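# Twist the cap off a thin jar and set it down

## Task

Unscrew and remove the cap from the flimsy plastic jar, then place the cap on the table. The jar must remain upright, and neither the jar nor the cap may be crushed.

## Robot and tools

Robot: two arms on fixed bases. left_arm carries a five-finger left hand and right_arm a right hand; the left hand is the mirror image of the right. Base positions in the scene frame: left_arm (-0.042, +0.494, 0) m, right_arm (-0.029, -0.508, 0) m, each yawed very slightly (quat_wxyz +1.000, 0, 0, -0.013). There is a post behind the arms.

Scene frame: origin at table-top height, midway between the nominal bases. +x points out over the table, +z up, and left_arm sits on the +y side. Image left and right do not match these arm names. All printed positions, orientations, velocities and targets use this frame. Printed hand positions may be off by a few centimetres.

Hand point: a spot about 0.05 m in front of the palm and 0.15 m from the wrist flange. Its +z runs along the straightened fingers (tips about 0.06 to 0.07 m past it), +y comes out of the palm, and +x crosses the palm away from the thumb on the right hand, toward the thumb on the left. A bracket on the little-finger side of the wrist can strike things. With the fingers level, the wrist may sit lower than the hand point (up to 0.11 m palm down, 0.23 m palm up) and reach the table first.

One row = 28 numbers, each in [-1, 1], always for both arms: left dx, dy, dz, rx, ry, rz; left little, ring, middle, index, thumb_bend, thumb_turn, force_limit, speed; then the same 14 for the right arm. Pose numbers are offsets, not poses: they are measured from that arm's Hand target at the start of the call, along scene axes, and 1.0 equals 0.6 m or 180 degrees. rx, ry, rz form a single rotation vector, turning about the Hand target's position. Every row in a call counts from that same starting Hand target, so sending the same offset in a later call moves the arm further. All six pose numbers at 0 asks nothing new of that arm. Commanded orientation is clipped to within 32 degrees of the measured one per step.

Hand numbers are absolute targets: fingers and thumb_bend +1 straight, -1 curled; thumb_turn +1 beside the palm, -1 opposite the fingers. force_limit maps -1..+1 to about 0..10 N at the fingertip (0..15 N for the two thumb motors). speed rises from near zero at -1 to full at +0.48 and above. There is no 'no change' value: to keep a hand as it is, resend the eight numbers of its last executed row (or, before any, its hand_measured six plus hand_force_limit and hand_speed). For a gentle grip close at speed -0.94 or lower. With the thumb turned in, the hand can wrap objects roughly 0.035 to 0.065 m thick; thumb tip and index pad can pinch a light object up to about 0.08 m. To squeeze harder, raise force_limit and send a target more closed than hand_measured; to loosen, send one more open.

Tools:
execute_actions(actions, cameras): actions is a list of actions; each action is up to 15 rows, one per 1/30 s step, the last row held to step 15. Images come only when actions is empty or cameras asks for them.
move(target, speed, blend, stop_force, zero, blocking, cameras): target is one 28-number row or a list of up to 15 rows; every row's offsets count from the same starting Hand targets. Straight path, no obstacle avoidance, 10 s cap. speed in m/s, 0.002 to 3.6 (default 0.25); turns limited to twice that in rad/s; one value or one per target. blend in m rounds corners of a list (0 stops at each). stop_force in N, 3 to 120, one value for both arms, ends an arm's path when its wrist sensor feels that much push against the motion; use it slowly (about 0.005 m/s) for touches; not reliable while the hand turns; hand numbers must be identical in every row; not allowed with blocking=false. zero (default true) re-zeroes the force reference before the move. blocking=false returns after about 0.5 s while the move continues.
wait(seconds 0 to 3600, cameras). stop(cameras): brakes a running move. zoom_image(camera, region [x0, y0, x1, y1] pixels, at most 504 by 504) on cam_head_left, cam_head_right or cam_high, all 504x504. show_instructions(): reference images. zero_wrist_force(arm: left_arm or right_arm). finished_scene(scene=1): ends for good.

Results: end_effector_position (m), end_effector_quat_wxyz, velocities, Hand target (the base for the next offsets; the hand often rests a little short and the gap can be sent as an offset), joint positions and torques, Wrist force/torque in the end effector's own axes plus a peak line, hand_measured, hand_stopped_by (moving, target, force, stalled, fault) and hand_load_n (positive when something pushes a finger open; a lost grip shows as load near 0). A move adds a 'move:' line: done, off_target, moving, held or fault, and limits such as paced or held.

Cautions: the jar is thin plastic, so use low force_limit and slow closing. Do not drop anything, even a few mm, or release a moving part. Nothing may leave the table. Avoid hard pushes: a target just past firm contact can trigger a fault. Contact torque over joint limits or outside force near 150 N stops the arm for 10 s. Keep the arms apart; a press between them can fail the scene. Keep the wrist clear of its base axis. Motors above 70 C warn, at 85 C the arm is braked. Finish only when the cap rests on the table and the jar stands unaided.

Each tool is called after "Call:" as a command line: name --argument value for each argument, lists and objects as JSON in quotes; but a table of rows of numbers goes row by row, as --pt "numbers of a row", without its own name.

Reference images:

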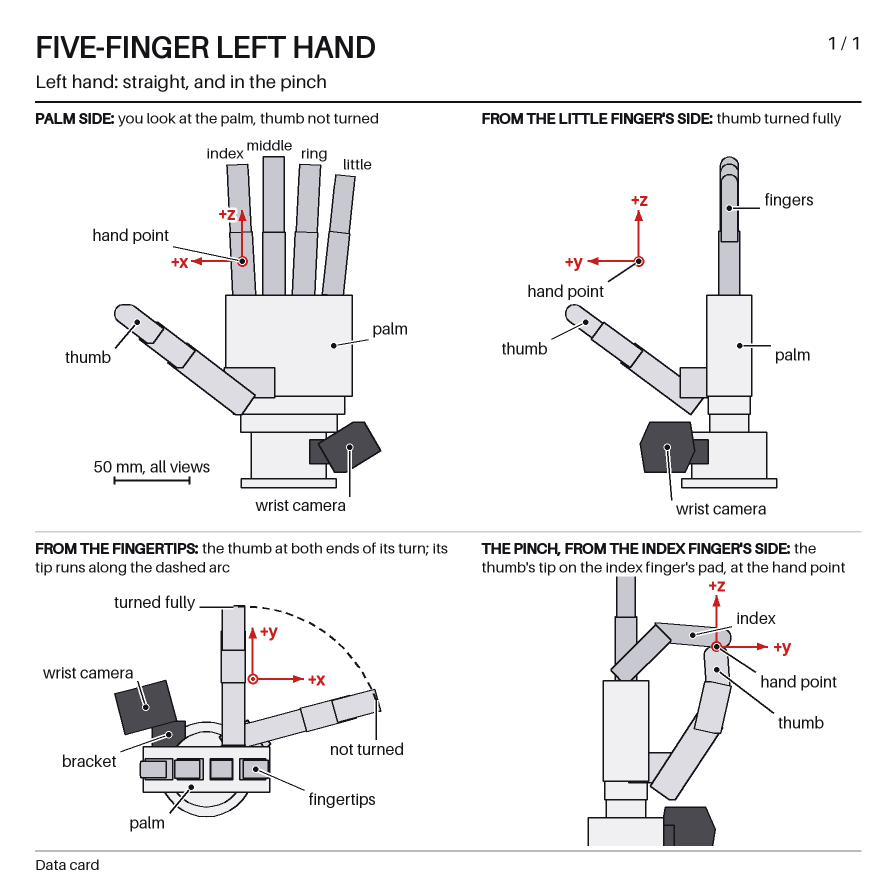

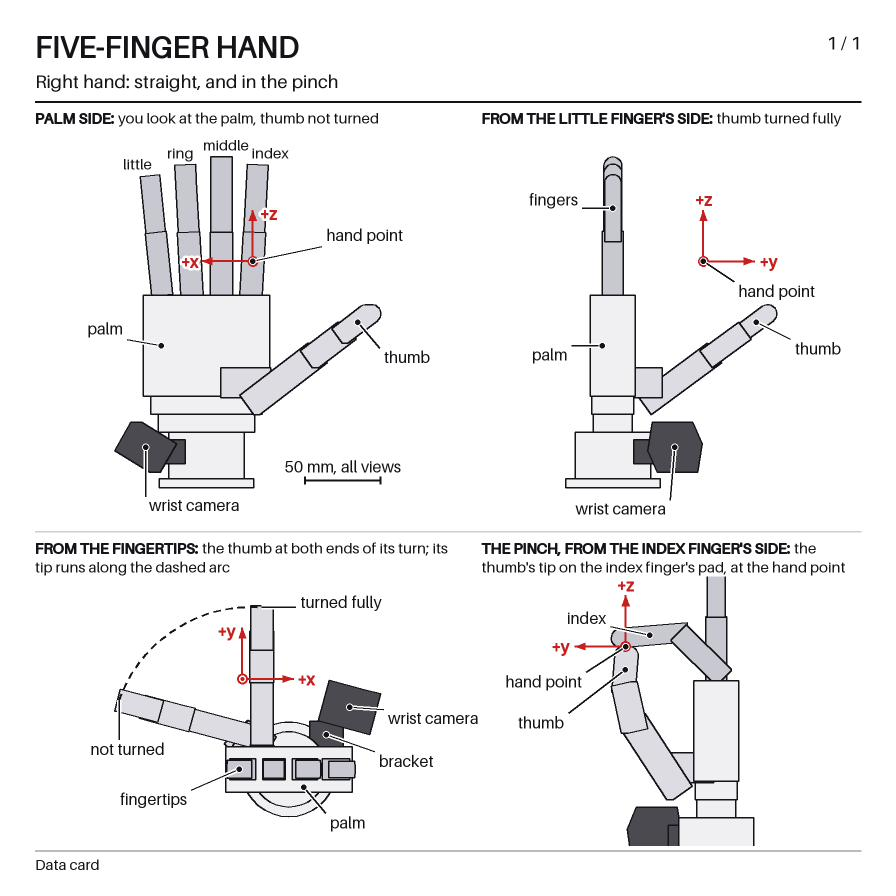

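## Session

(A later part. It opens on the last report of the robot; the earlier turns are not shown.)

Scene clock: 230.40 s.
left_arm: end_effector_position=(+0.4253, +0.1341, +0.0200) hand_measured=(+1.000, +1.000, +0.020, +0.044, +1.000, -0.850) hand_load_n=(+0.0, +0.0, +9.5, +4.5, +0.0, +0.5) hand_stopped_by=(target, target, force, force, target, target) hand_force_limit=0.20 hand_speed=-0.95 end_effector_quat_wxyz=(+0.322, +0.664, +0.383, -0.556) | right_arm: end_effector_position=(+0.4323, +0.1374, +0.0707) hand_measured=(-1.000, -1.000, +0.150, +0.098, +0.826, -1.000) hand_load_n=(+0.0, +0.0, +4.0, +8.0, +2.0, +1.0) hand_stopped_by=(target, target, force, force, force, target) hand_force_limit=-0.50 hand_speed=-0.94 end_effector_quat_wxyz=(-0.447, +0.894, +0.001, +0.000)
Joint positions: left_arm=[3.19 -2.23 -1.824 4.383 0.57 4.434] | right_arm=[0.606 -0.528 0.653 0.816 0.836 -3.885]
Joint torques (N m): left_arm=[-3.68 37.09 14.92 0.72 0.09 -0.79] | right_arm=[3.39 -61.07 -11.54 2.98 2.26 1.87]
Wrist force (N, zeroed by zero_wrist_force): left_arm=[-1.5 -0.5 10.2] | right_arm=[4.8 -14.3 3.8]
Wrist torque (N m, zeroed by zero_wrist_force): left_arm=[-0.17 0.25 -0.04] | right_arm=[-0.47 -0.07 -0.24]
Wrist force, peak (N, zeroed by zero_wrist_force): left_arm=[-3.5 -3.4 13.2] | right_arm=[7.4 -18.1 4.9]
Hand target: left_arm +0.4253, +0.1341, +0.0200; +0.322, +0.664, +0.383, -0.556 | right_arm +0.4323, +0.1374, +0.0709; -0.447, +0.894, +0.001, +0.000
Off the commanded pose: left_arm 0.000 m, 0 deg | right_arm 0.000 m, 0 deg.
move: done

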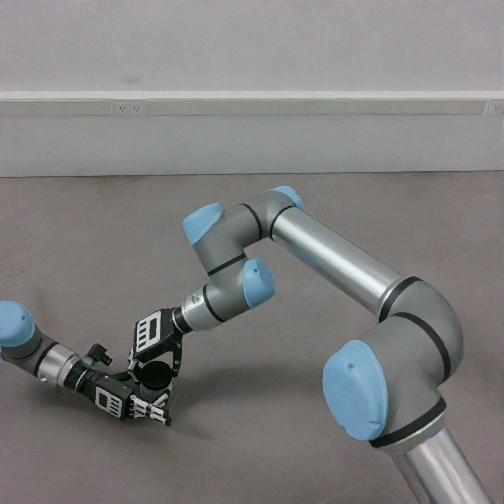

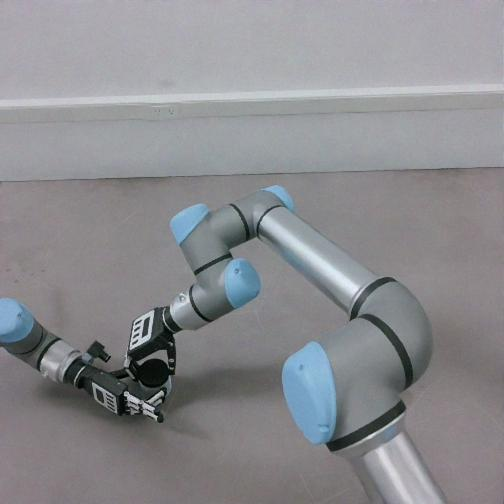

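Call:
move --pt "0 0 0 0 0 0 1 1 -0.4 -0.4 1 -0.85 0.2 -0.95 0 0 0 0 0 0 -1 -1 0.3 0.3 1 -1 -0.6 -0.93" --pt "0 0 0 0 0 0 1 1 -0.4 -0.4 1 -0.85 0.2 -0.95 0 0 0.0667 0 0 0 -1 -1 0.3 0.3 1 -1 -0.6 -0.93" --speed '[0.02, 0.06]' --cameras '["all"]'

Call:
zoom_image --camera "cam_head_left" --region '[138, 355, 183, 409]'

Call:
zoom_image --camera "cam_head_right" --region '[138, 355, 183, 409]'

Scene clock: 236.33 s.
left_arm: end_effector_position=(+0.4253, +0.1341, +0.0200) hand_measured=(+1.000, +1.000, +0.020, +0.044, +1.000, -0.850) hand_load_n=(+0.0, +0.0, +6.5, +2.5, +0.5, +1.0) hand_stopped_by=(target, target, force, force, target, target) hand_force_limit=0.20 hand_speed=-0.95 end_effector_quat_wxyz=(+0.322, +0.664, +0.383, -0.556) | right_arm: end_effector_position=(+0.4323, +0.1374, +0.1110) hand_measured=(-1.000, -1.000, +0.300, +0.300, +1.000, -1.000) hand_load_n=(+0.0, +0.0, +0.0, +0.0, +0.0, +0.0) hand_stopped_by=(target, target, target, target, target, target) hand_force_limit=-0.60 hand_speed=-0.93 end_effector_quat_wxyz=(-0.448, +0.894, +0.001, +0.000)
Joint positions: left_arm=[3.19 -2.23 -1.824 4.383 0.57 4.434] | right_arm=[0.606 -0.541 0.576 0.906 0.836 -3.885]
Joint torques (N m): left_arm=[-0.69 39.03 13.04 0.55 -2.16 -0.48] | right_arm=[1.59 -41.5 -12.81 -0.25 0 -1.53]
Wrist force (N, zeroed by zero_wrist_force): left_arm=[-0.1 0.1 0.0] | right_arm=[-0.7 0.1 0.2]
Wrist torque (N m, zeroed by zero_wrist_force): left_arm=[0.04 0.02 -0.02] | right_arm=[0.02 0.15 -0.14]
Wrist force, peak (N, zeroed by zero_wrist_force): left_arm=[-2.1 -0.5 11.0] | right_arm=[4.6 -14.3 4.2]
Hand target: left_arm +0.4253, +0.1341, +0.0200; +0.322, +0.664, +0.383, -0.556 | right_arm +0.4323, +0.1374, +0.1109; -0.447, +0.894, +0.001, +0.000
Off the commanded pose: left_arm 0.000 m, 0 deg | right_arm 0.000 m, 0 deg.
move: done

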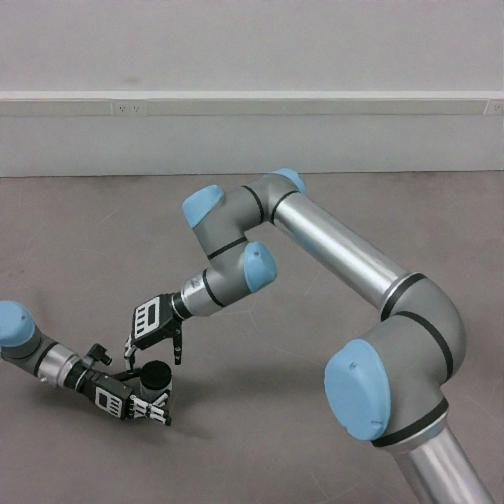

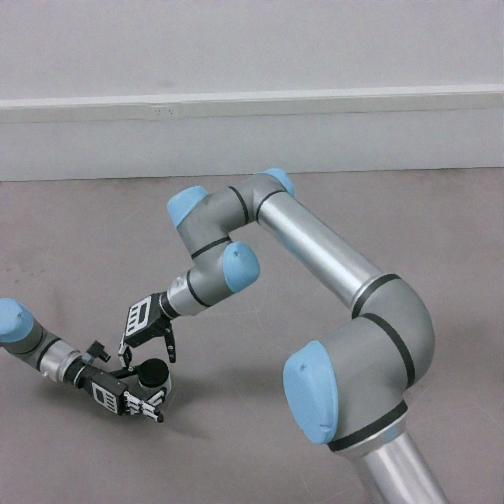

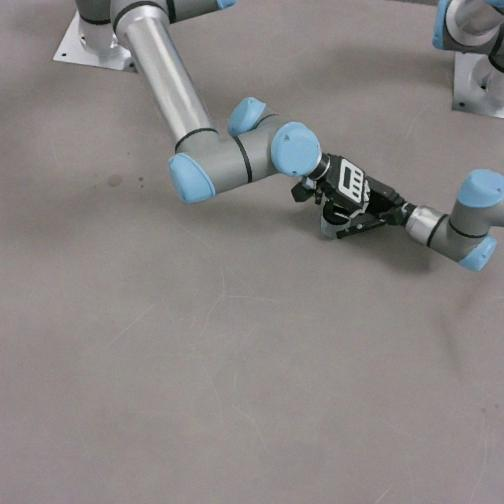

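Scaled by 9.333.

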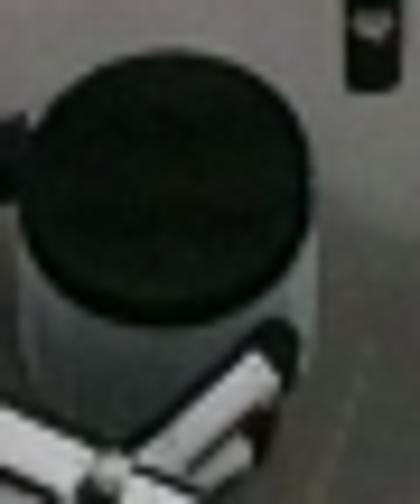

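Scaled by 9.333.

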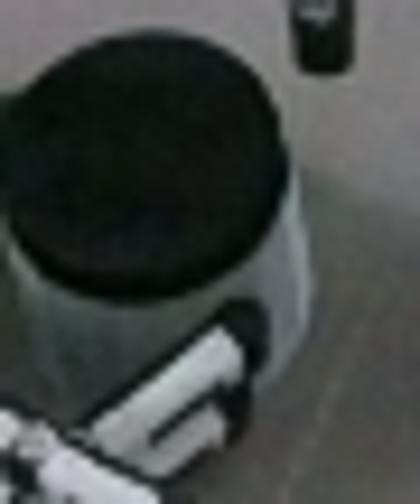

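Call:
move --target '[0, 0, 0, 0, 0, 0, 1, 1, 0.2, 0.2, 1, -0.85, -0.15, -0.97, 0, -0.05, 0.03, 0, 0, 0, -1, -1, 0.4, 0.4, 1, -1, -0.6, -0.9]' --speed 0.05 --cameras '["all"]'

Call:
zoom_image --camera "cam_high" --region '[308, 190, 353, 244]'

Call:
zoom_image --camera "cam_head_left" --region '[138, 355, 183, 409]'

Scene clock: 240.97 s.
left_arm: end_effector_position=(+0.4253, +0.1341, +0.0200) hand_measured=(+1.000, +1.000, +0.200, +0.200, +1.000, -0.850) hand_load_n=(+0.0, +0.0, +0.0, +0.0, +0.0, +0.5) hand_stopped_by=(target, target, target, target, target, target) hand_force_limit=-0.15 hand_speed=-0.97 end_effector_quat_wxyz=(+0.322, +0.664, +0.383, -0.556) | right_arm: end_effector_position=(+0.4323, +0.1074, +0.1289) hand_measured=(-1.000, -1.000, +0.400, +0.400, +1.000, -1.000) hand_load_n=(+0.0, +0.0, +0.0, +0.0, +0.0, +0.0) hand_stopped_by=(target, target, target, target, target, target) hand_force_limit=-0.60 hand_speed=-0.90 end_effector_quat_wxyz=(-0.447, +0.894, +0.001, +0.000)
Joint positions: left_arm=[3.19 -2.23 -1.824 4.383 0.57 4.434] | right_arm=[0.568 -0.622 0.689 0.902 0.814 -3.928]
Joint torques (N m): left_arm=[0.43 42.13 10.84 0.36 -2.11 -0.37] | right_arm=[8.25 -39.83 -21.79 -0.12 1.46 2.78]
Wrist force (N, zeroed by zero_wrist_force): left_arm=[-0.7 0.3 -0.1] | right_arm=[-0.6 0.2 0.0]
Wrist torque (N m, zeroed by zero_wrist_force): left_arm=[0.06 0.08 -0.04] | right_arm=[0.05 0.13 -0.07]
Wrist force, peak (N, zeroed by zero_wrist_force): left_arm=[-0.9 1.0 0.1] | right_arm=[-0.8 0.4 0.8]
Hand target: left_arm +0.4253, +0.1341, +0.0200; +0.322, +0.664, +0.383, -0.556 | right_arm +0.4323, +0.1074, +0.1289; -0.447, +0.894, +0.001, +0.000
Off the commanded pose: left_arm 0.000 m, 0 deg | right_arm 0.000 m, 0 deg.
move: done

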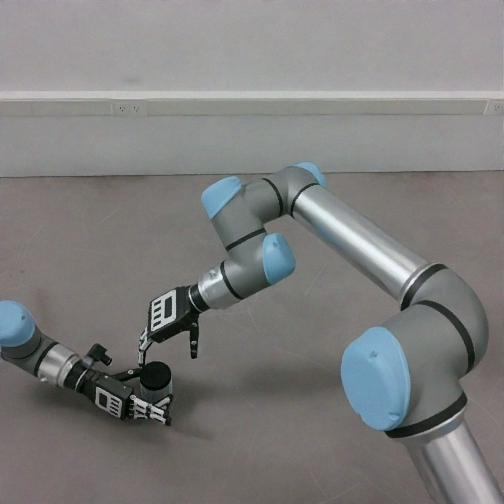

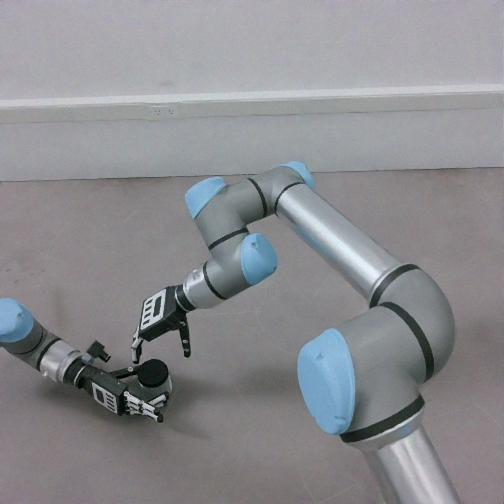

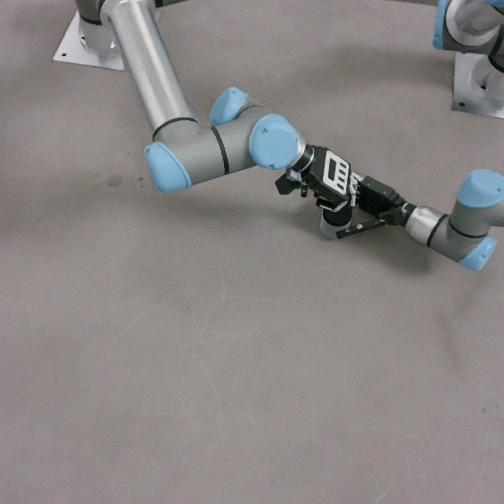

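Scaled by 9.333.

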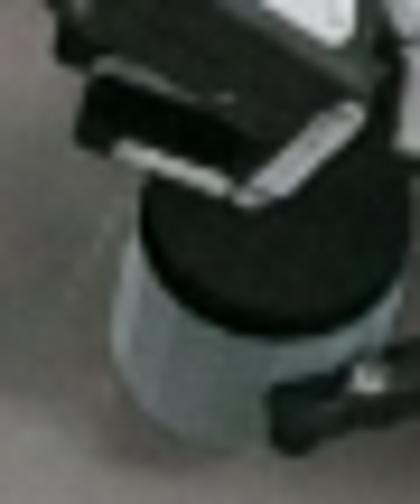

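Scaled by 9.333.

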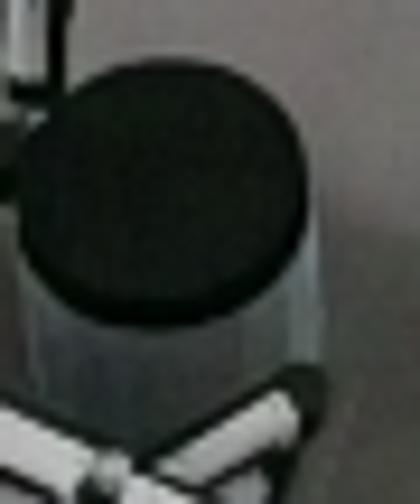

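Call:
move --target '[-0.002, 0.0043, 0, 0, 0, 0, 1, 1, 0.25, 0.25, 1, -0.85, -0.15, -0.9, 0, 0, 0, 0, 0, 0, -1, -1, 0.4, 0.4, 1, -1, -0.6, -0.9]' --speed 0.02

Call:
move --target '[0, 0, 0, 0, 0, 0, 1, 1, -0.3, -0.3, 1, -0.85, -0.3, -0.94, 0, 0, 0, 0, 0, 0, -1, -1, 0.4, 0.4, 1, -1, -0.6, -0.9]' --speed 0.02

Call:
move --target '[0, 0, 0, 0, 0, 0, 1, 1, -0.4, -0.4, 1, -0.85, 0.4, -0.95, 0, 0, 0, 0, 0, 0, -1, -1, 0.4, 0.4, 1, -1, -0.6, -0.9]' --speed 0.02 --cameras '["all"]'

Call:
zoom_image --camera "cam_head_left" --region '[138, 355, 183, 409]'

Scene clock: 241.93 s.
left_arm: end_effector_position=(+0.4240, +0.1368, +0.0200) hand_measured=(+1.000, +1.000, +0.250, +0.250, +1.000, -0.850) hand_load_n=(+0.0, +0.0, +0.0, +0.0, +0.0, +0.5) hand_stopped_by=(target, target, target, target, target, target) hand_force_limit=-0.15 hand_speed=-0.90 end_effector_quat_wxyz=(+0.322, +0.664, +0.383, -0.556) | right_arm: end_effector_position=(+0.4323, +0.1074, +0.1289) hand_measured=(-1.000, -1.000, +0.400, +0.400, +1.000, -1.000) hand_load_n=(+0.0, +0.0, +0.0, -0.5, +0.0, +0.0) hand_stopped_by=(target, target, target, target, target, target) hand_force_limit=-0.60 hand_speed=-0.90 end_effector_quat_wxyz=(-0.447, +0.894, +0.001, +0.000)
Joint positions: left_arm=[3.195 -2.228 -1.829 4.383 0.575 4.437] | right_arm=[0.568 -0.622 0.689 0.902 0.814 -3.928]
Joint torques (N m): left_arm=[-11.26 35.25 27.08 -0.85 -2.49 -1.7] | right_arm=[7.3 -37.75 -21.49 0 1.38 2.53]
Wrist force (N, zeroed by zero_wrist_force): left_arm=[-0.2 0.4 0.1] | right_arm=[-0.7 0.2 0.3]
Wrist torque (N m, zeroed by zero_wrist_force): left_arm=[0.07 0.01 -0.01] | right_arm=[0.02 0.14 -0.08]
Wrist force, peak (N, zeroed by zero_wrist_force): left_arm=[-0.6 0.3 -0.7] | right_arm=[-0.8 0.3 0.3]
Hand target: left_arm +0.4241, +0.1367, +0.0200; +0.322, +0.664, +0.383, -0.556 | right_arm +0.4323, +0.1074, +0.1289; -0.447, +0.894, +0.001, +0.000
Off the commanded pose: left_arm 0.000 m, 0 deg | right_arm 0.000 m, 0 deg.
move: done

Scene clock: 243.47 s.
left_arm: end_effector_position=(+0.4241, +0.1367, +0.0200) hand_measured=(+1.000, +1.000, +0.038, +0.054, +1.000, -0.850) hand_load_n=(+0.0, +0.0, +4.0, +3.0, +0.5, +0.0) hand_stopped_by=(target, target, force, force, target, target) hand_force_limit=-0.30 hand_speed=-0.94 end_effector_quat_wxyz=(+0.322, +0.664, +0.383, -0.556) | right_arm: end_effector_position=(+0.4323, +0.1074, +0.1289) hand_measured=(-1.000, -1.000, +0.400, +0.400, +1.000, -1.000) hand_load_n=(+0.0, +0.0, +0.0, +0.0, +0.0, +0.0) hand_stopped_by=(target, target, target, target, target, target) hand_force_limit=-0.60 hand_speed=-0.90 end_effector_quat_wxyz=(-0.447, +0.894, +0.001, +0.000)
Joint positions: left_arm=[3.195 -2.228 -1.829 4.383 0.575 4.436] | right_arm=[0.568 -0.622 0.689 0.902 0.814 -3.928]
Joint torques (N m): left_arm=[-10.96 25.81 24.78 -0.97 -1.69 -1.68] | right_arm=[7.64 -39.42 -18.49 0.23 1.41 2.54]
Wrist force (N, zeroed by zero_wrist_force): left_arm=[-0.1 -0.2 -0.3] | right_arm=[-0.8 0.3 0.3]
Wrist torque (N m, zeroed by zero_wrist_force): left_arm=[0.00 -0.01 0.00] | right_arm=[0.05 0.15 -0.07]
Wrist force, peak (N, zeroed by zero_wrist_force): left_arm=[-0.5 0.7 -0.4] | right_arm=[-0.9 0.3 0.2]
Hand target: left_arm +0.4241, +0.1367, +0.0200; +0.322, +0.664, +0.383, -0.556 | right_arm +0.4323, +0.1074, +0.1289; -0.447, +0.894, +0.001, +0.000
Off the commanded pose: left_arm 0.000 m, 0 deg | right_arm 0.000 m, 0 deg.
move: done

Scene clock: 243.97 s.
left_arm: end_effector_position=(+0.4241, +0.1367, +0.0200) hand_measured=(+1.000, +1.000, +0.020, +0.028, +1.000, -0.850) hand_load_n=(+0.0, +0.0, +7.0, +7.5, +1.0, -1.0) hand_stopped_by=(target, target, force, force, target, target) hand_force_limit=0.40 hand_speed=-0.95 end_effector_quat_wxyz=(+0.322, +0.664, +0.383, -0.556) | right_arm: end_effector_position=(+0.4323, +0.1074, +0.1289) hand_measured=(-1.000, -1.000, +0.400, +0.400, +1.000, -1.000) hand_load_n=(+0.0, +0.0, +0.0, +0.0, +0.0, +0.0) hand_stopped_by=(target, target, target, target, target, target) hand_force_limit=-0.60 hand_speed=-0.90 end_effector_quat_wxyz=(-0.447, +0.894, +0.001, +0.000)
Joint positions: left_arm=[3.195 -2.228 -1.829 4.383 0.575 4.436] | right_arm=[0.568 -0.622 0.689 0.902 0.814 -3.928]
Joint torques (N m): left_arm=[-11.36 26.12 24.16 -0.93 -1.5 -1.59] | right_arm=[6.29 -39.53 -18.65 0.37 1.54 2.3]
Wrist force (N, zeroed by zero_wrist_force): left_arm=[0.1 0.0 -0.1] | right_arm=[-0.6 0.4 0.2]
Wrist torque (N m, zeroed by zero_wrist_force): left_arm=[0.02 -0.01 0.00] | right_arm=[0.05 0.12 -0.06]
Wrist force, peak (N, zeroed by zero_wrist_force): left_arm=[0.0 0.6 0.2] | right_arm=[-0.8 0.3 0.3]
Hand target: left_arm +0.4241, +0.1367, +0.0200; +0.322, +0.664, +0.383, -0.556 | right_arm +0.4323, +0.1074, +0.1289; -0.447, +0.894, +0.001, +0.000
Off the commanded pose: left_arm 0.000 m, 0 deg | right_arm 0.000 m, 0 deg.
move: done

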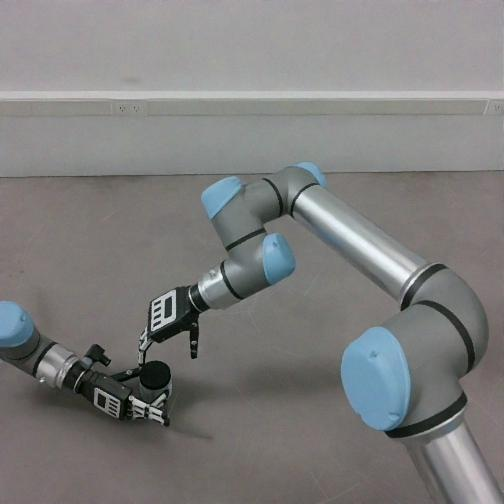

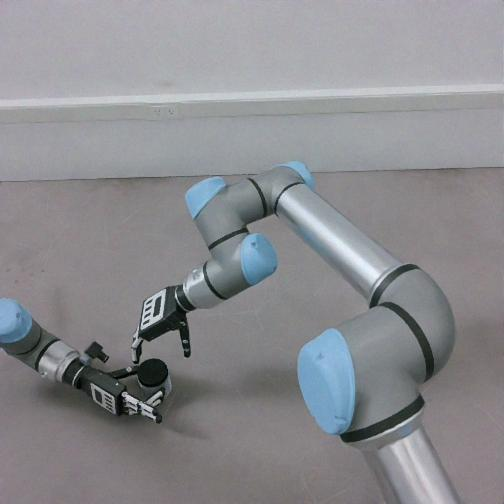

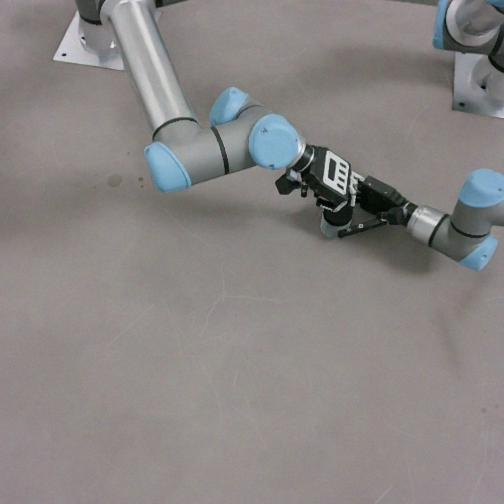

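Scaled by 9.333.

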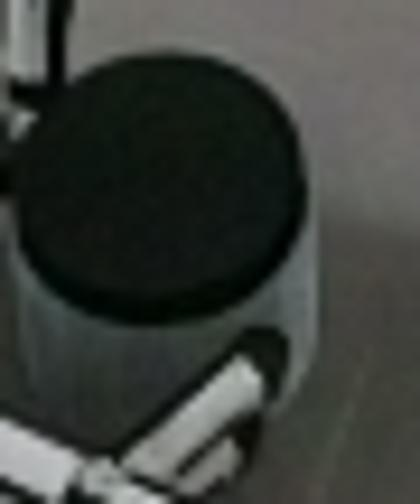

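Call:
move --pt "0 0 0 0 0 0 1 1 -0.4 -0.4 1 -0.85 0.4 -0.95 0.0112 0.0622 -0.015 0 0 -0.2222 -1 -1 0.4 0.4 1 -1 -0.6 -0.9" --pt "0 0 0 0 0 0 1 1 -0.4 -0.4 1 -0.85 0.4 -0.95 0.0112 0.0622 -0.1065 0 0 -0.2222 -1 -1 0.4 0.4 1 -1 -0.6 -0.9" --speed '[0.15, 0.05]'

Call:
zero_wrist_force --arm "right_arm"

Call:
zero_wrist_force --arm "left_arm"

Call:
move --target '[0, 0, 0, 0, 0, 0, 1, 1, -0.4, -0.4, 1, -0.85, 0.4, -0.95, 0, 0, 0, 0, 0, 0, -1, -1, -0.1, -0.1, 0.5, -1, -0.85, -0.95]' --speed 0.02 --cameras '["cam_head_left", "cam_head_right"]'

Call:
zoom_image --camera "cam_head_left" --region '[110, 330, 210, 430]'

Scene clock: 248.53 s.
left_arm: end_effector_position=(+0.4241, +0.1367, +0.0200) hand_measured=(+1.000, +1.000, +0.020, +0.028, +1.000, -0.850) hand_load_n=(+0.0, +0.0, +6.5, +7.5, +1.0, -1.5) hand_stopped_by=(target, target, force, force, target, target) hand_force_limit=0.40 hand_speed=-0.95 end_effector_quat_wxyz=(+0.322, +0.664, +0.383, -0.556) | right_arm: end_effector_position=(+0.4389, +0.1447, +0.0647) hand_measured=(-1.000, -1.000, +0.400, +0.400, +1.000, -1.000) hand_load_n=(+0.0, +0.0, +0.0, +0.0, +0.0, +0.0) hand_stopped_by=(target, target, target, target, target, target) hand_force_limit=-0.60 hand_speed=-0.90 end_effector_quat_wxyz=(-0.420, +0.841, -0.305, +0.153)
Joint positions: left_arm=[3.195 -2.228 -1.829 4.383 0.575 4.436] | right_arm=[0.736 -0.759 1.051 0.359 1.439 -3.242]
Joint torques (N m): left_arm=[-9.24 29.75 22.98 -1.05 0.28 -1.54] | right_arm=[-6.76 -61.33 -28.47 1.99 1.85 2.3]
Wrist force (N, zeroed by zero_wrist_force): left_arm=[-0.1 0.3 -0.2] | right_arm=[-0.4 0.0 0.1]
Wrist torque (N m, zeroed by zero_wrist_force): left_arm=[0.08 0.00 -0.02] | right_arm=[0.00 0.08 -0.02]
Wrist force, peak (N, zeroed by zero_wrist_force): left_arm=[-0.2 0.6 -0.3] | right_arm=[-0.4 1.0 0.4]
Hand target: left_arm +0.4241, +0.1367, +0.0200; +0.322, +0.664, +0.383, -0.556 | right_arm +0.4390, +0.1447, +0.0650; -0.421, +0.841, -0.305, +0.153
Off the commanded pose: left_arm 0.000 m, 0 deg | right_arm 0.000 m, 0 deg.
move: done

Wrist force sensor zeroed.

Wrist force sensor zeroed.

Scene clock: 251.07 s.
left_arm: end_effector_position=(+0.4241, +0.1367, +0.0200) hand_measured=(+1.000, +1.000, +0.020, +0.028, +1.000, -0.850) hand_load_n=(+0.0, +0.0, +6.5, +8.0, +1.0, -1.0) hand_stopped_by=(target, target, force, force, target, target) hand_force_limit=0.40 hand_speed=-0.95 end_effector_quat_wxyz=(+0.322, +0.664, +0.383, -0.556) | right_arm: end_effector_position=(+0.4390, +0.1447, +0.0650) hand_measured=(-1.000, -1.000, +0.310, +0.136, +0.830, -1.000) hand_load_n=(+0.0, +0.5, +1.0, +1.0, +1.0, +0.0) hand_stopped_by=(target, target, force, force, force, target) hand_force_limit=-0.85 hand_speed=-0.95 end_effector_quat_wxyz=(-0.421, +0.841, -0.305, +0.153)
Joint positions: left_arm=[3.195 -2.228 -1.829 4.383 0.575 4.436] | right_arm=[0.736 -0.76 1.051 0.359 1.439 -3.242]
Joint torques (N m): left_arm=[-9.28 31.82 21.19 -1 0.78 -1.41] | right_arm=[-5.17 -58.11 -22.29 -0.32 -0.33 2.26]
Wrist force (N, zeroed by zero_wrist_force): left_arm=[0.9 -0.5 0.6] | right_arm=[0.0 -1.0 0.3]
Wrist torque (N m, zeroed by zero_wrist_force): left_arm=[-0.06 -0.07 0.01] | right_arm=[-0.05 0.03 -0.02]
Wrist force, peak (N, zeroed by zero_wrist_force): left_arm=[0.6 -1.6 1.6] | right_arm=[0.6 -2.6 0.9]
Hand target: left_arm +0.4241, +0.1367, +0.0200; +0.322, +0.664, +0.383, -0.556 | right_arm +0.4390, +0.1447, +0.0650; -0.421, +0.841, -0.305, +0.153
Off the commanded pose: left_arm 0.000 m, 0 deg | right_arm 0.000 m, 0 deg.
move: done

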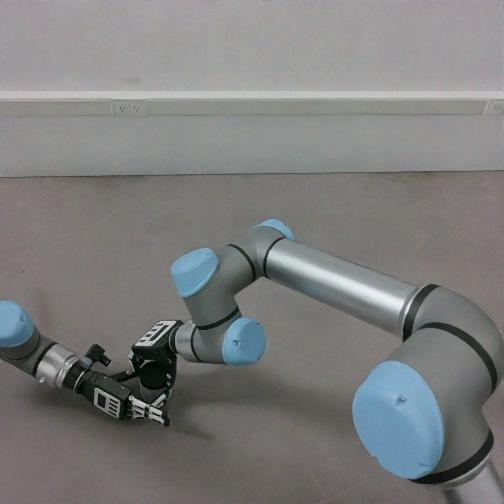

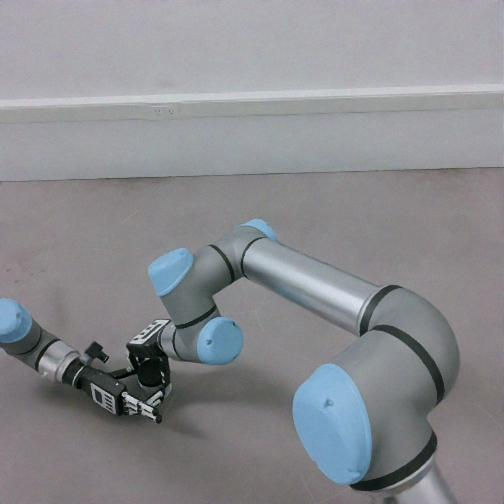

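Scaled by 5.040.

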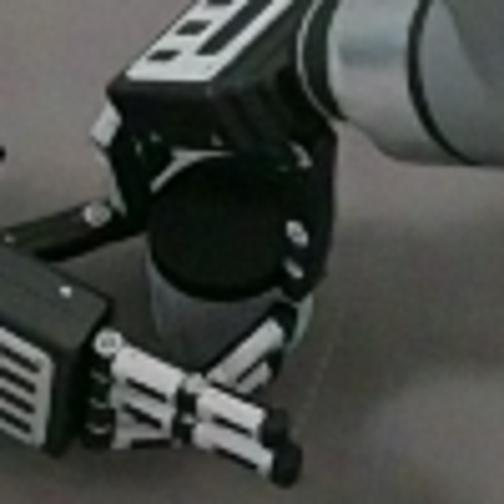

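Call:
move --pt "0 0 0 0 0 0 1 1 -0.4 -0.4 1 -0.85 0.4 -0.95 0 0 0 0 0 0 -1 -1 0.4 0.4 1 -1 -0.6 -0.8" --pt "0 0 0 0 0 0 1 1 -0.4 -0.4 1 -0.85 0.4 -0.95 0 0 0.0917 0 0 0 -1 -1 0.4 0.4 1 -1 -0.6 -0.8" --pt "0 0 0 0 0 0 1 1 -0.4 -0.4 1 -0.85 0.4 -0.95 0.094 -0.0005 0.075 0 0 -0.2778 -1 -1 0.4 0.4 1 -1 -0.6 -0.8" --speed '[0.05, 0.1, 0.15]' --cameras '["all"]'

Call:
zoom_image --camera "cam_head_left" --region '[110, 310, 230, 430]'

Call:
zoom_image --camera "cam_high" --region '[280, 150, 400, 270]'

Scene clock: 258.13 s.
left_arm: end_effector_position=(+0.4241, +0.1367, +0.0200) hand_measured=(+1.000, +1.000, +0.020, +0.028, +1.000, -0.850) hand_load_n=(+0.0, +0.0, +7.0, +7.5, +1.0, -1.5) hand_stopped_by=(target, target, force, force, target, target) hand_force_limit=0.40 hand_speed=-0.95 end_effector_quat_wxyz=(+0.322, +0.664, +0.383, -0.556) | right_arm: end_effector_position=(+0.4953, +0.1445, +0.1098) hand_measured=(-1.000, -1.000, +0.400, +0.400, +1.000, -1.000) hand_load_n=(+0.0, +0.0, +0.0, +0.0, +0.0, +0.0) hand_stopped_by=(target, target, target, target, target, target) hand_force_limit=-0.60 hand_speed=-0.80 end_effector_quat_wxyz=(-0.316, +0.633, -0.632, +0.316) end_effector_velocity=(+0.000, +0.000, +0.000) end_effector_angular_velocity=(+0.001, -0.001, +0.001)
Joint positions: left_arm=[3.195 -2.228 -1.829 4.383 0.575 4.436] | right_arm=[0.886 -0.398 0.279 0.972 2.221 -2.536]
Joint velocities: left_arm=[within noise] | right_arm=[0 -0.002 0.004 -0.005 0 -0.002]
Joint torques (N m): left_arm=[-7.29 36.91 19.19 -0.81 0.85 -1.23] | right_arm=[-3.42 -68.74 -13.45 -0.46 -0.42 -1.55]
Wrist force (N, zeroed by zero_wrist_force): left_arm=[-0.1 0.0 0.2] | right_arm=[-0.2 0.1 0.1]
Wrist torque (N m, zeroed by zero_wrist_force): left_arm=[-0.02 0.03 -0.01] | right_arm=[0.03 0.03 -0.03]
Wrist force, peak (N, zeroed by zero_wrist_force): left_arm=[1.1 -0.9 0.7] | right_arm=[0.5 -1.3 0.1]
Hand target: left_arm +0.4241, +0.1367, +0.0200; +0.322, +0.664, +0.383, -0.556 | right_arm +0.4954, +0.1444, +0.1100; -0.317, +0.633, -0.632, +0.316
Off the commanded pose: left_arm 0.000 m, 0 deg | right_arm 0.000 m, 0 deg.
move: done

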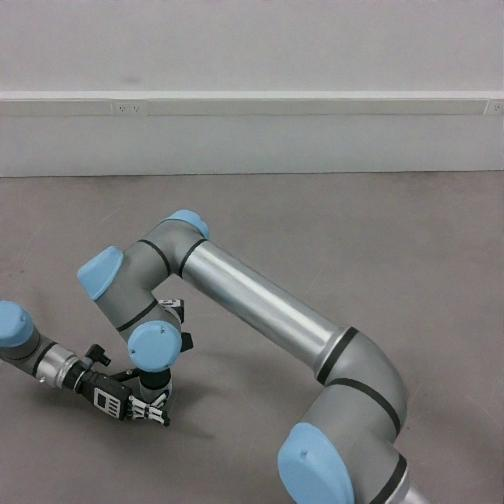

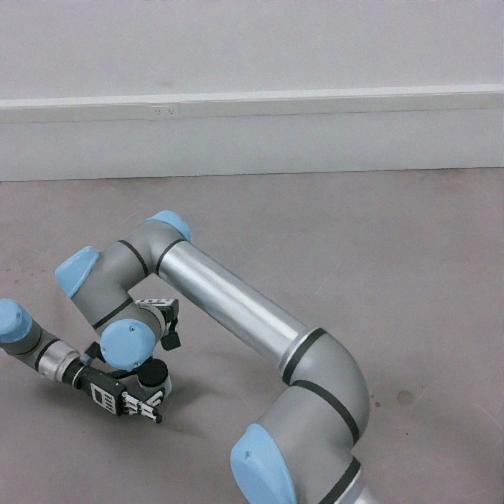

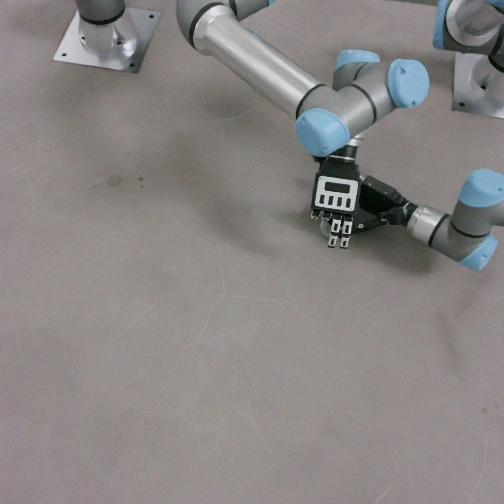

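Scaled by 4.200.

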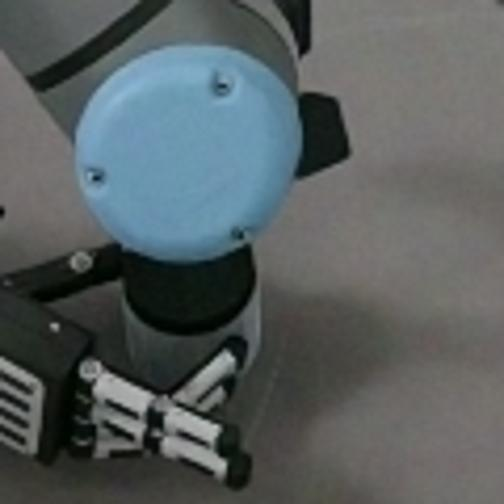

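Scaled by 4.200.

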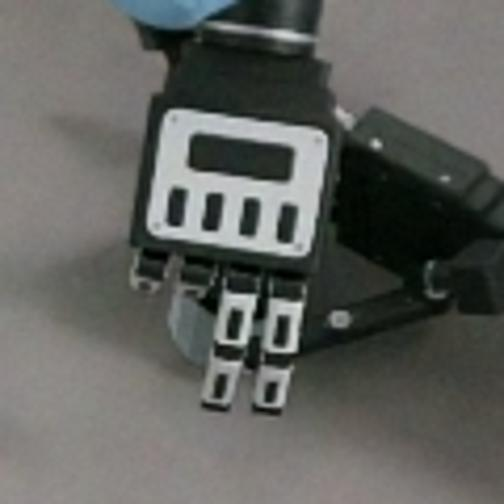

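Call:
move --target '[0, 0, 0, 0, 0, 0, 1, 1, -0.4, -0.4, 1, -0.85, 0.4, -0.95, 0, 0, -0.0667, 0, 0, 0, -1, -1, 0.4, 0.4, 1, -1, -0.6, -0.8]' --speed 0.008 --stop_force 3

Scene clock: 262.67 s.
left_arm: end_effector_position=(+0.4241, +0.1367, +0.0200) hand_measured=(+1.000, +1.000, +0.020, +0.028, +1.000, -0.850) hand_load_n=(+0.0, +0.0, +7.0, +8.0, +1.0, +0.0) hand_stopped_by=(target, target, force, force, target, target) hand_force_limit=0.40 hand_speed=-0.95 end_effector_quat_wxyz=(+0.322, +0.664, +0.383, -0.556) | right_arm: end_effector_position=(+0.4954, +0.1444, +0.0822) hand_measured=(-1.000, -1.000, +0.400, +0.400, +1.000, -1.000) hand_load_n=(+0.0, +0.0, +0.0, +0.0, -0.5, +0.0) hand_stopped_by=(target, target, target, target, target, target) hand_force_limit=-0.60 hand_speed=-0.80 end_effector_quat_wxyz=(-0.317, +0.633, -0.632, +0.316)
Joint positions: left_arm=[3.195 -2.228 -1.829 4.383 0.575 4.436] | right_arm=[0.885 -0.413 0.381 0.885 2.221 -2.536]
Joint torques (N m): left_arm=[-5.84 39.65 17.55 -0.95 0.8 -1.09] | right_arm=[-7.22 -51.72 -27.66 2.87 0.86 -1.54]
Wrist force (N, zeroed by zero_wrist_force): left_arm=[2.4 -0.3 1.0] | right_arm=[-0.5 -1.9 -0.6]
Wrist torque (N m, zeroed by zero_wrist_force): left_arm=[-0.07 -0.05 -0.02] | right_arm=[-0.16 0.06 -0.05]
Wrist force, peak (N, zeroed by zero_wrist_force): left_arm=[3.2 -1.2 1.4] | right_arm=[-0.8 -4.0 -1.2]
Hand target: left_arm +0.4241, +0.1367, +0.0200; +0.322, +0.664, +0.383, -0.556 | right_arm +0.4954, +0.1444, +0.0821; -0.317, +0.633, -0.632, +0.316 (not the last commanded pose)
Off the commanded pose: left_arm 0.000 m, 0 deg | right_arm 0.012 m, 0 deg.
move: contact (right_arm)

Call:
move --pt "0 0 0 0 0 0 1 1 -0.4 -0.4 1 -0.85 0.4 -0.95 0 0 0.05 0 0 0 -1 -1 0.4 0.4 1 -1 -0.6 -0.8" --pt "0 0 0 0 0 0 1 1 -0.4 -0.4 1 -0.85 0.4 -0.95 0 -0.2167 0.03 0 0 0 -1 -1 0.4 0.4 1 -1 -0.6 -0.8" --pt "0 0 0 0 0 0 1 1 -0.4 -0.4 1 -0.85 0.4 -0.95 0 -0.2167 -0.08 0 0 0 -1 -1 0.4 0.4 1 -1 -0.6 -0.8" --speed '[0.05, 0.15, 0.08]' --blend '[0.01, 0.02, 0]'

Call:
move --target '[0, 0, 0, 0, 0, 0, 1, 1, -0.4, -0.4, 1, -0.85, 0.4, -0.95, 0, 0, -0.0417, 0, 0, 0, -1, -1, 0.4, 0.4, 1, -1, -0.6, -0.8]' --speed 0.008 --stop_force 3

Scene clock: 265.63 s.
left_arm: end_effector_position=(+0.4241, +0.1367, +0.0200) hand_measured=(+1.000, +1.000, +0.020, +0.028, +1.000, -0.850) hand_load_n=(+0.0, +0.0, +7.0, +7.0, +1.0, -1.5) hand_stopped_by=(target, target, force, force, target, target) hand_force_limit=0.40 hand_speed=-0.95 end_effector_quat_wxyz=(+0.322, +0.664, +0.383, -0.556) | right_arm: end_effector_position=(+0.4953, +0.0144, +0.0340) hand_measured=(-1.000, -1.000, +0.400, +0.400, +1.000, -1.000) hand_load_n=(+0.0, -0.5, +0.0, +0.0, +0.0, +0.0) hand_stopped_by=(target, target, target, target, target, target) hand_force_limit=-0.60 hand_speed=-0.80 end_effector_quat_wxyz=(-0.316, +0.633, -0.632, +0.316)
Joint positions: left_arm=[3.195 -2.228 -1.829 4.383 0.575 4.436] | right_arm=[0.744 -0.77 1.178 0.375 2.124 -2.661]
Joint torques (N m): left_arm=[-4.11 43.47 16.16 -0.9 0.88 -0.96] | right_arm=[6.64 -59.16 -26.64 2.56 1.95 0.56]
Wrist force (N, zeroed by zero_wrist_force): left_arm=[-0.7 0.3 0.1] | right_arm=[0.1 0.2 -0.1]
Wrist torque (N m, zeroed by zero_wrist_force): left_arm=[0.04 0.16 -0.05] | right_arm=[0.02 -0.02 -0.02]
Wrist force, peak (N, zeroed by zero_wrist_force): left_arm=[2.4 -0.8 0.8] | right_arm=[-0.3 -2.2 -1.0]
Hand target: left_arm +0.4241, +0.1367, +0.0200; +0.322, +0.664, +0.383, -0.556 | right_arm +0.4954, +0.0144, +0.0341; -0.317, +0.633, -0.632, +0.316
Off the commanded pose: left_arm 0.000 m, 0 deg | right_arm 0.000 m, 0 deg.
move: done

Scene clock: 268.20 s.
left_arm: end_effector_position=(+0.4241, +0.1367, +0.0200) hand_measured=(+1.000, +1.000, +0.020, +0.028, +1.000, -0.850) hand_load_n=(+0.0, +0.0, +7.0, +7.5, +1.0, -1.0) hand_stopped_by=(target, target, force, force, target, target) hand_force_limit=0.40 hand_speed=-0.95 end_effector_quat_wxyz=(+0.322, +0.664, +0.383, -0.556) | right_arm: end_effector_position=(+0.4954, +0.0144, +0.0229) hand_measured=(-1.000, -1.000, +0.400, +0.400, +1.000, -1.000) hand_load_n=(+0.0, +0.0, +0.0, +0.0, +0.0, +0.0) hand_stopped_by=(target, target, target, target, target, target) hand_force_limit=-0.60 hand_speed=-0.80 end_effector_quat_wxyz=(-0.317, +0.633, -0.632, +0.316)
Joint positions: left_arm=[3.195 -2.228 -1.829 4.383 0.575 4.436] | right_arm=[0.744 -0.759 1.188 0.353 2.124 -2.661]
Joint torques (N m): left_arm=[-3.26 44.63 15.33 -0.84 0.84 -0.9] | right_arm=[5.41 -58.41 -26.76 2.41 -1.12 -1.43]
Wrist force (N, zeroed by zero_wrist_force): left_arm=[-0.7 -0.2 0.1] | right_arm=[0.3 -2.7 -2.2]
Wrist torque (N m, zeroed by zero_wrist_force): left_arm=[-0.04 0.16 -0.04] | right_arm=[0.00 -0.01 -0.07]
Wrist force, peak (N, zeroed by zero_wrist_force): left_arm=[-1.1 0.2 0.2] | right_arm=[0.7 -8.4 -6.5]
Hand target: left_arm +0.4241, +0.1367, +0.0200; +0.322, +0.664, +0.383, -0.556 | right_arm +0.4954, +0.0144, +0.0229; -0.317, +0.633, -0.632, +0.316 (not the last commanded pose)
Off the commanded pose: left_arm 0.000 m, 0 deg | right_arm 0.014 m, 0 deg.
move: contact (right_arm)

Call:
move --pt "0 0 0 0 0 0 1 1 -0.4 -0.4 1 -0.85 0.4 -0.95 0 0 0.03 0 0 0 -1 -1 0.15 0.1 0.3 -1 -0.3 -0.5" --speed 0.05

Call:
move --target '[0, 0, 0, 0, 0, 0, 1, 1, -0.4, -0.4, 1, -0.85, 0.4, -0.95, 0, 0, -0.0583, 0, 0, 0, -1, -1, 0.15, 0.1, 0.3, -1, -0.3, -0.5]' --speed 0.005 --stop_force 3 --cameras '["cam_head_left"]'

Scene clock: 270.53 s.
left_arm: end_effector_position=(+0.4241, +0.1367, +0.0200) hand_measured=(+1.000, +1.000, +0.020, +0.028, +1.000, -0.850) hand_load_n=(+0.0, +0.0, +7.0, +7.5, +1.5, -1.5) hand_stopped_by=(target, target, force, force, target, target) hand_force_limit=0.40 hand_speed=-0.95 end_effector_quat_wxyz=(+0.322, +0.664, +0.383, -0.556) | right_arm: end_effector_position=(+0.4954, +0.0144, +0.0409) hand_measured=(-1.000, -1.000, +0.150, +0.100, +0.300, -1.000) hand_load_n=(+0.0, +0.0, +0.0, +0.0, +0.0, +0.0) hand_stopped_by=(target, target, target, target, target, target) hand_force_limit=-0.30 hand_speed=-0.50 end_effector_quat_wxyz=(-0.317, +0.633, -0.632, +0.316)
Joint positions: left_arm=[3.195 -2.228 -1.829 4.383 0.575 4.436] | right_arm=[0.744 -0.777 1.172 0.388 2.124 -2.661]
Joint torques (N m): left_arm=[-3.14 46.47 13.84 -0.8 0.63 -0.94] | right_arm=[4.46 -34.98 -11.47 0.54 -0.64 1]
Wrist force (N, zeroed by zero_wrist_force): left_arm=[-0.1 0.1 -0.2] | right_arm=[0.1 0.1 0.0]
Wrist torque (N m, zeroed by zero_wrist_force): left_arm=[0.02 0.07 -0.02] | right_arm=[0.02 -0.03 -0.02]
Wrist force, peak (N, zeroed by zero_wrist_force): left_arm=[-1.0 0.1 0.4] | right_arm=[0.2 -2.6 -2.6]
Hand target: left_arm +0.4241, +0.1367, +0.0200; +0.322, +0.664, +0.383, -0.556 | right_arm +0.4954, +0.0144, +0.0409; -0.317, +0.633, -0.632, +0.316
Off the commanded pose: left_arm 0.000 m, 0 deg | right_arm 0.000 m, 0 deg.
move: done

Scene clock: 275.13 s.
left_arm: end_effector_position=(+0.4241, +0.1367, +0.0200) hand_measured=(+1.000, +1.000, +0.020, +0.028, +1.000, -0.850) hand_load_n=(+0.0, +0.0, +6.5, +7.5, +1.0, -1.0) hand_stopped_by=(target, target, force, force, target, target) hand_force_limit=0.40 hand_speed=-0.95 end_effector_quat_wxyz=(+0.322, +0.664, +0.383, -0.556) | right_arm: end_effector_position=(+0.4954, +0.0144, +0.0239) hand_measured=(-1.000, -1.000, +0.150, +0.100, +0.300, -1.000) hand_load_n=(+0.5, +0.0, +0.0, +0.0, +0.0, +0.5) hand_stopped_by=(target, target, target, target, target, target) hand_force_limit=-0.30 hand_speed=-0.50 end_effector_quat_wxyz=(-0.317, +0.633, -0.632, +0.316)
Joint positions: left_arm=[3.195 -2.228 -1.829 4.383 0.575 4.436] | right_arm=[0.744 -0.76 1.187 0.355 2.124 -2.661]
Joint torques (N m): left_arm=[-0.93 47.36 12.01 -0.83 0.47 -0.86] | right_arm=[5.4 -57.41 -24.41 2.38 0.02 2.17]
Wrist force (N, zeroed by zero_wrist_force): left_arm=[-0.8 -0.1 -0.1] | right_arm=[0.1 -3.6 -1.7]
Wrist torque (N m, zeroed by zero_wrist_force): left_arm=[-0.01 0.17 -0.06] | right_arm=[-0.07 0.03 -0.11]
Wrist force, peak (N, zeroed by zero_wrist_force): left_arm=[-1.2 0.1 0.4] | right_arm=[-0.1 -7.7 -3.7]
Hand target: left_arm +0.4241, +0.1367, +0.0200; +0.322, +0.664, +0.383, -0.556 | right_arm +0.4954, +0.0144, +0.0239; -0.317, +0.633, -0.632, +0.316 (not the last commanded pose)
Off the commanded pose: left_arm 0.000 m, 0 deg | right_arm 0.018 m, 0 deg.
move: contact (right_arm)

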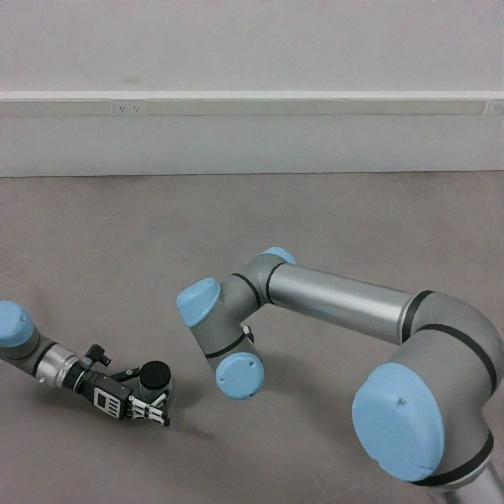

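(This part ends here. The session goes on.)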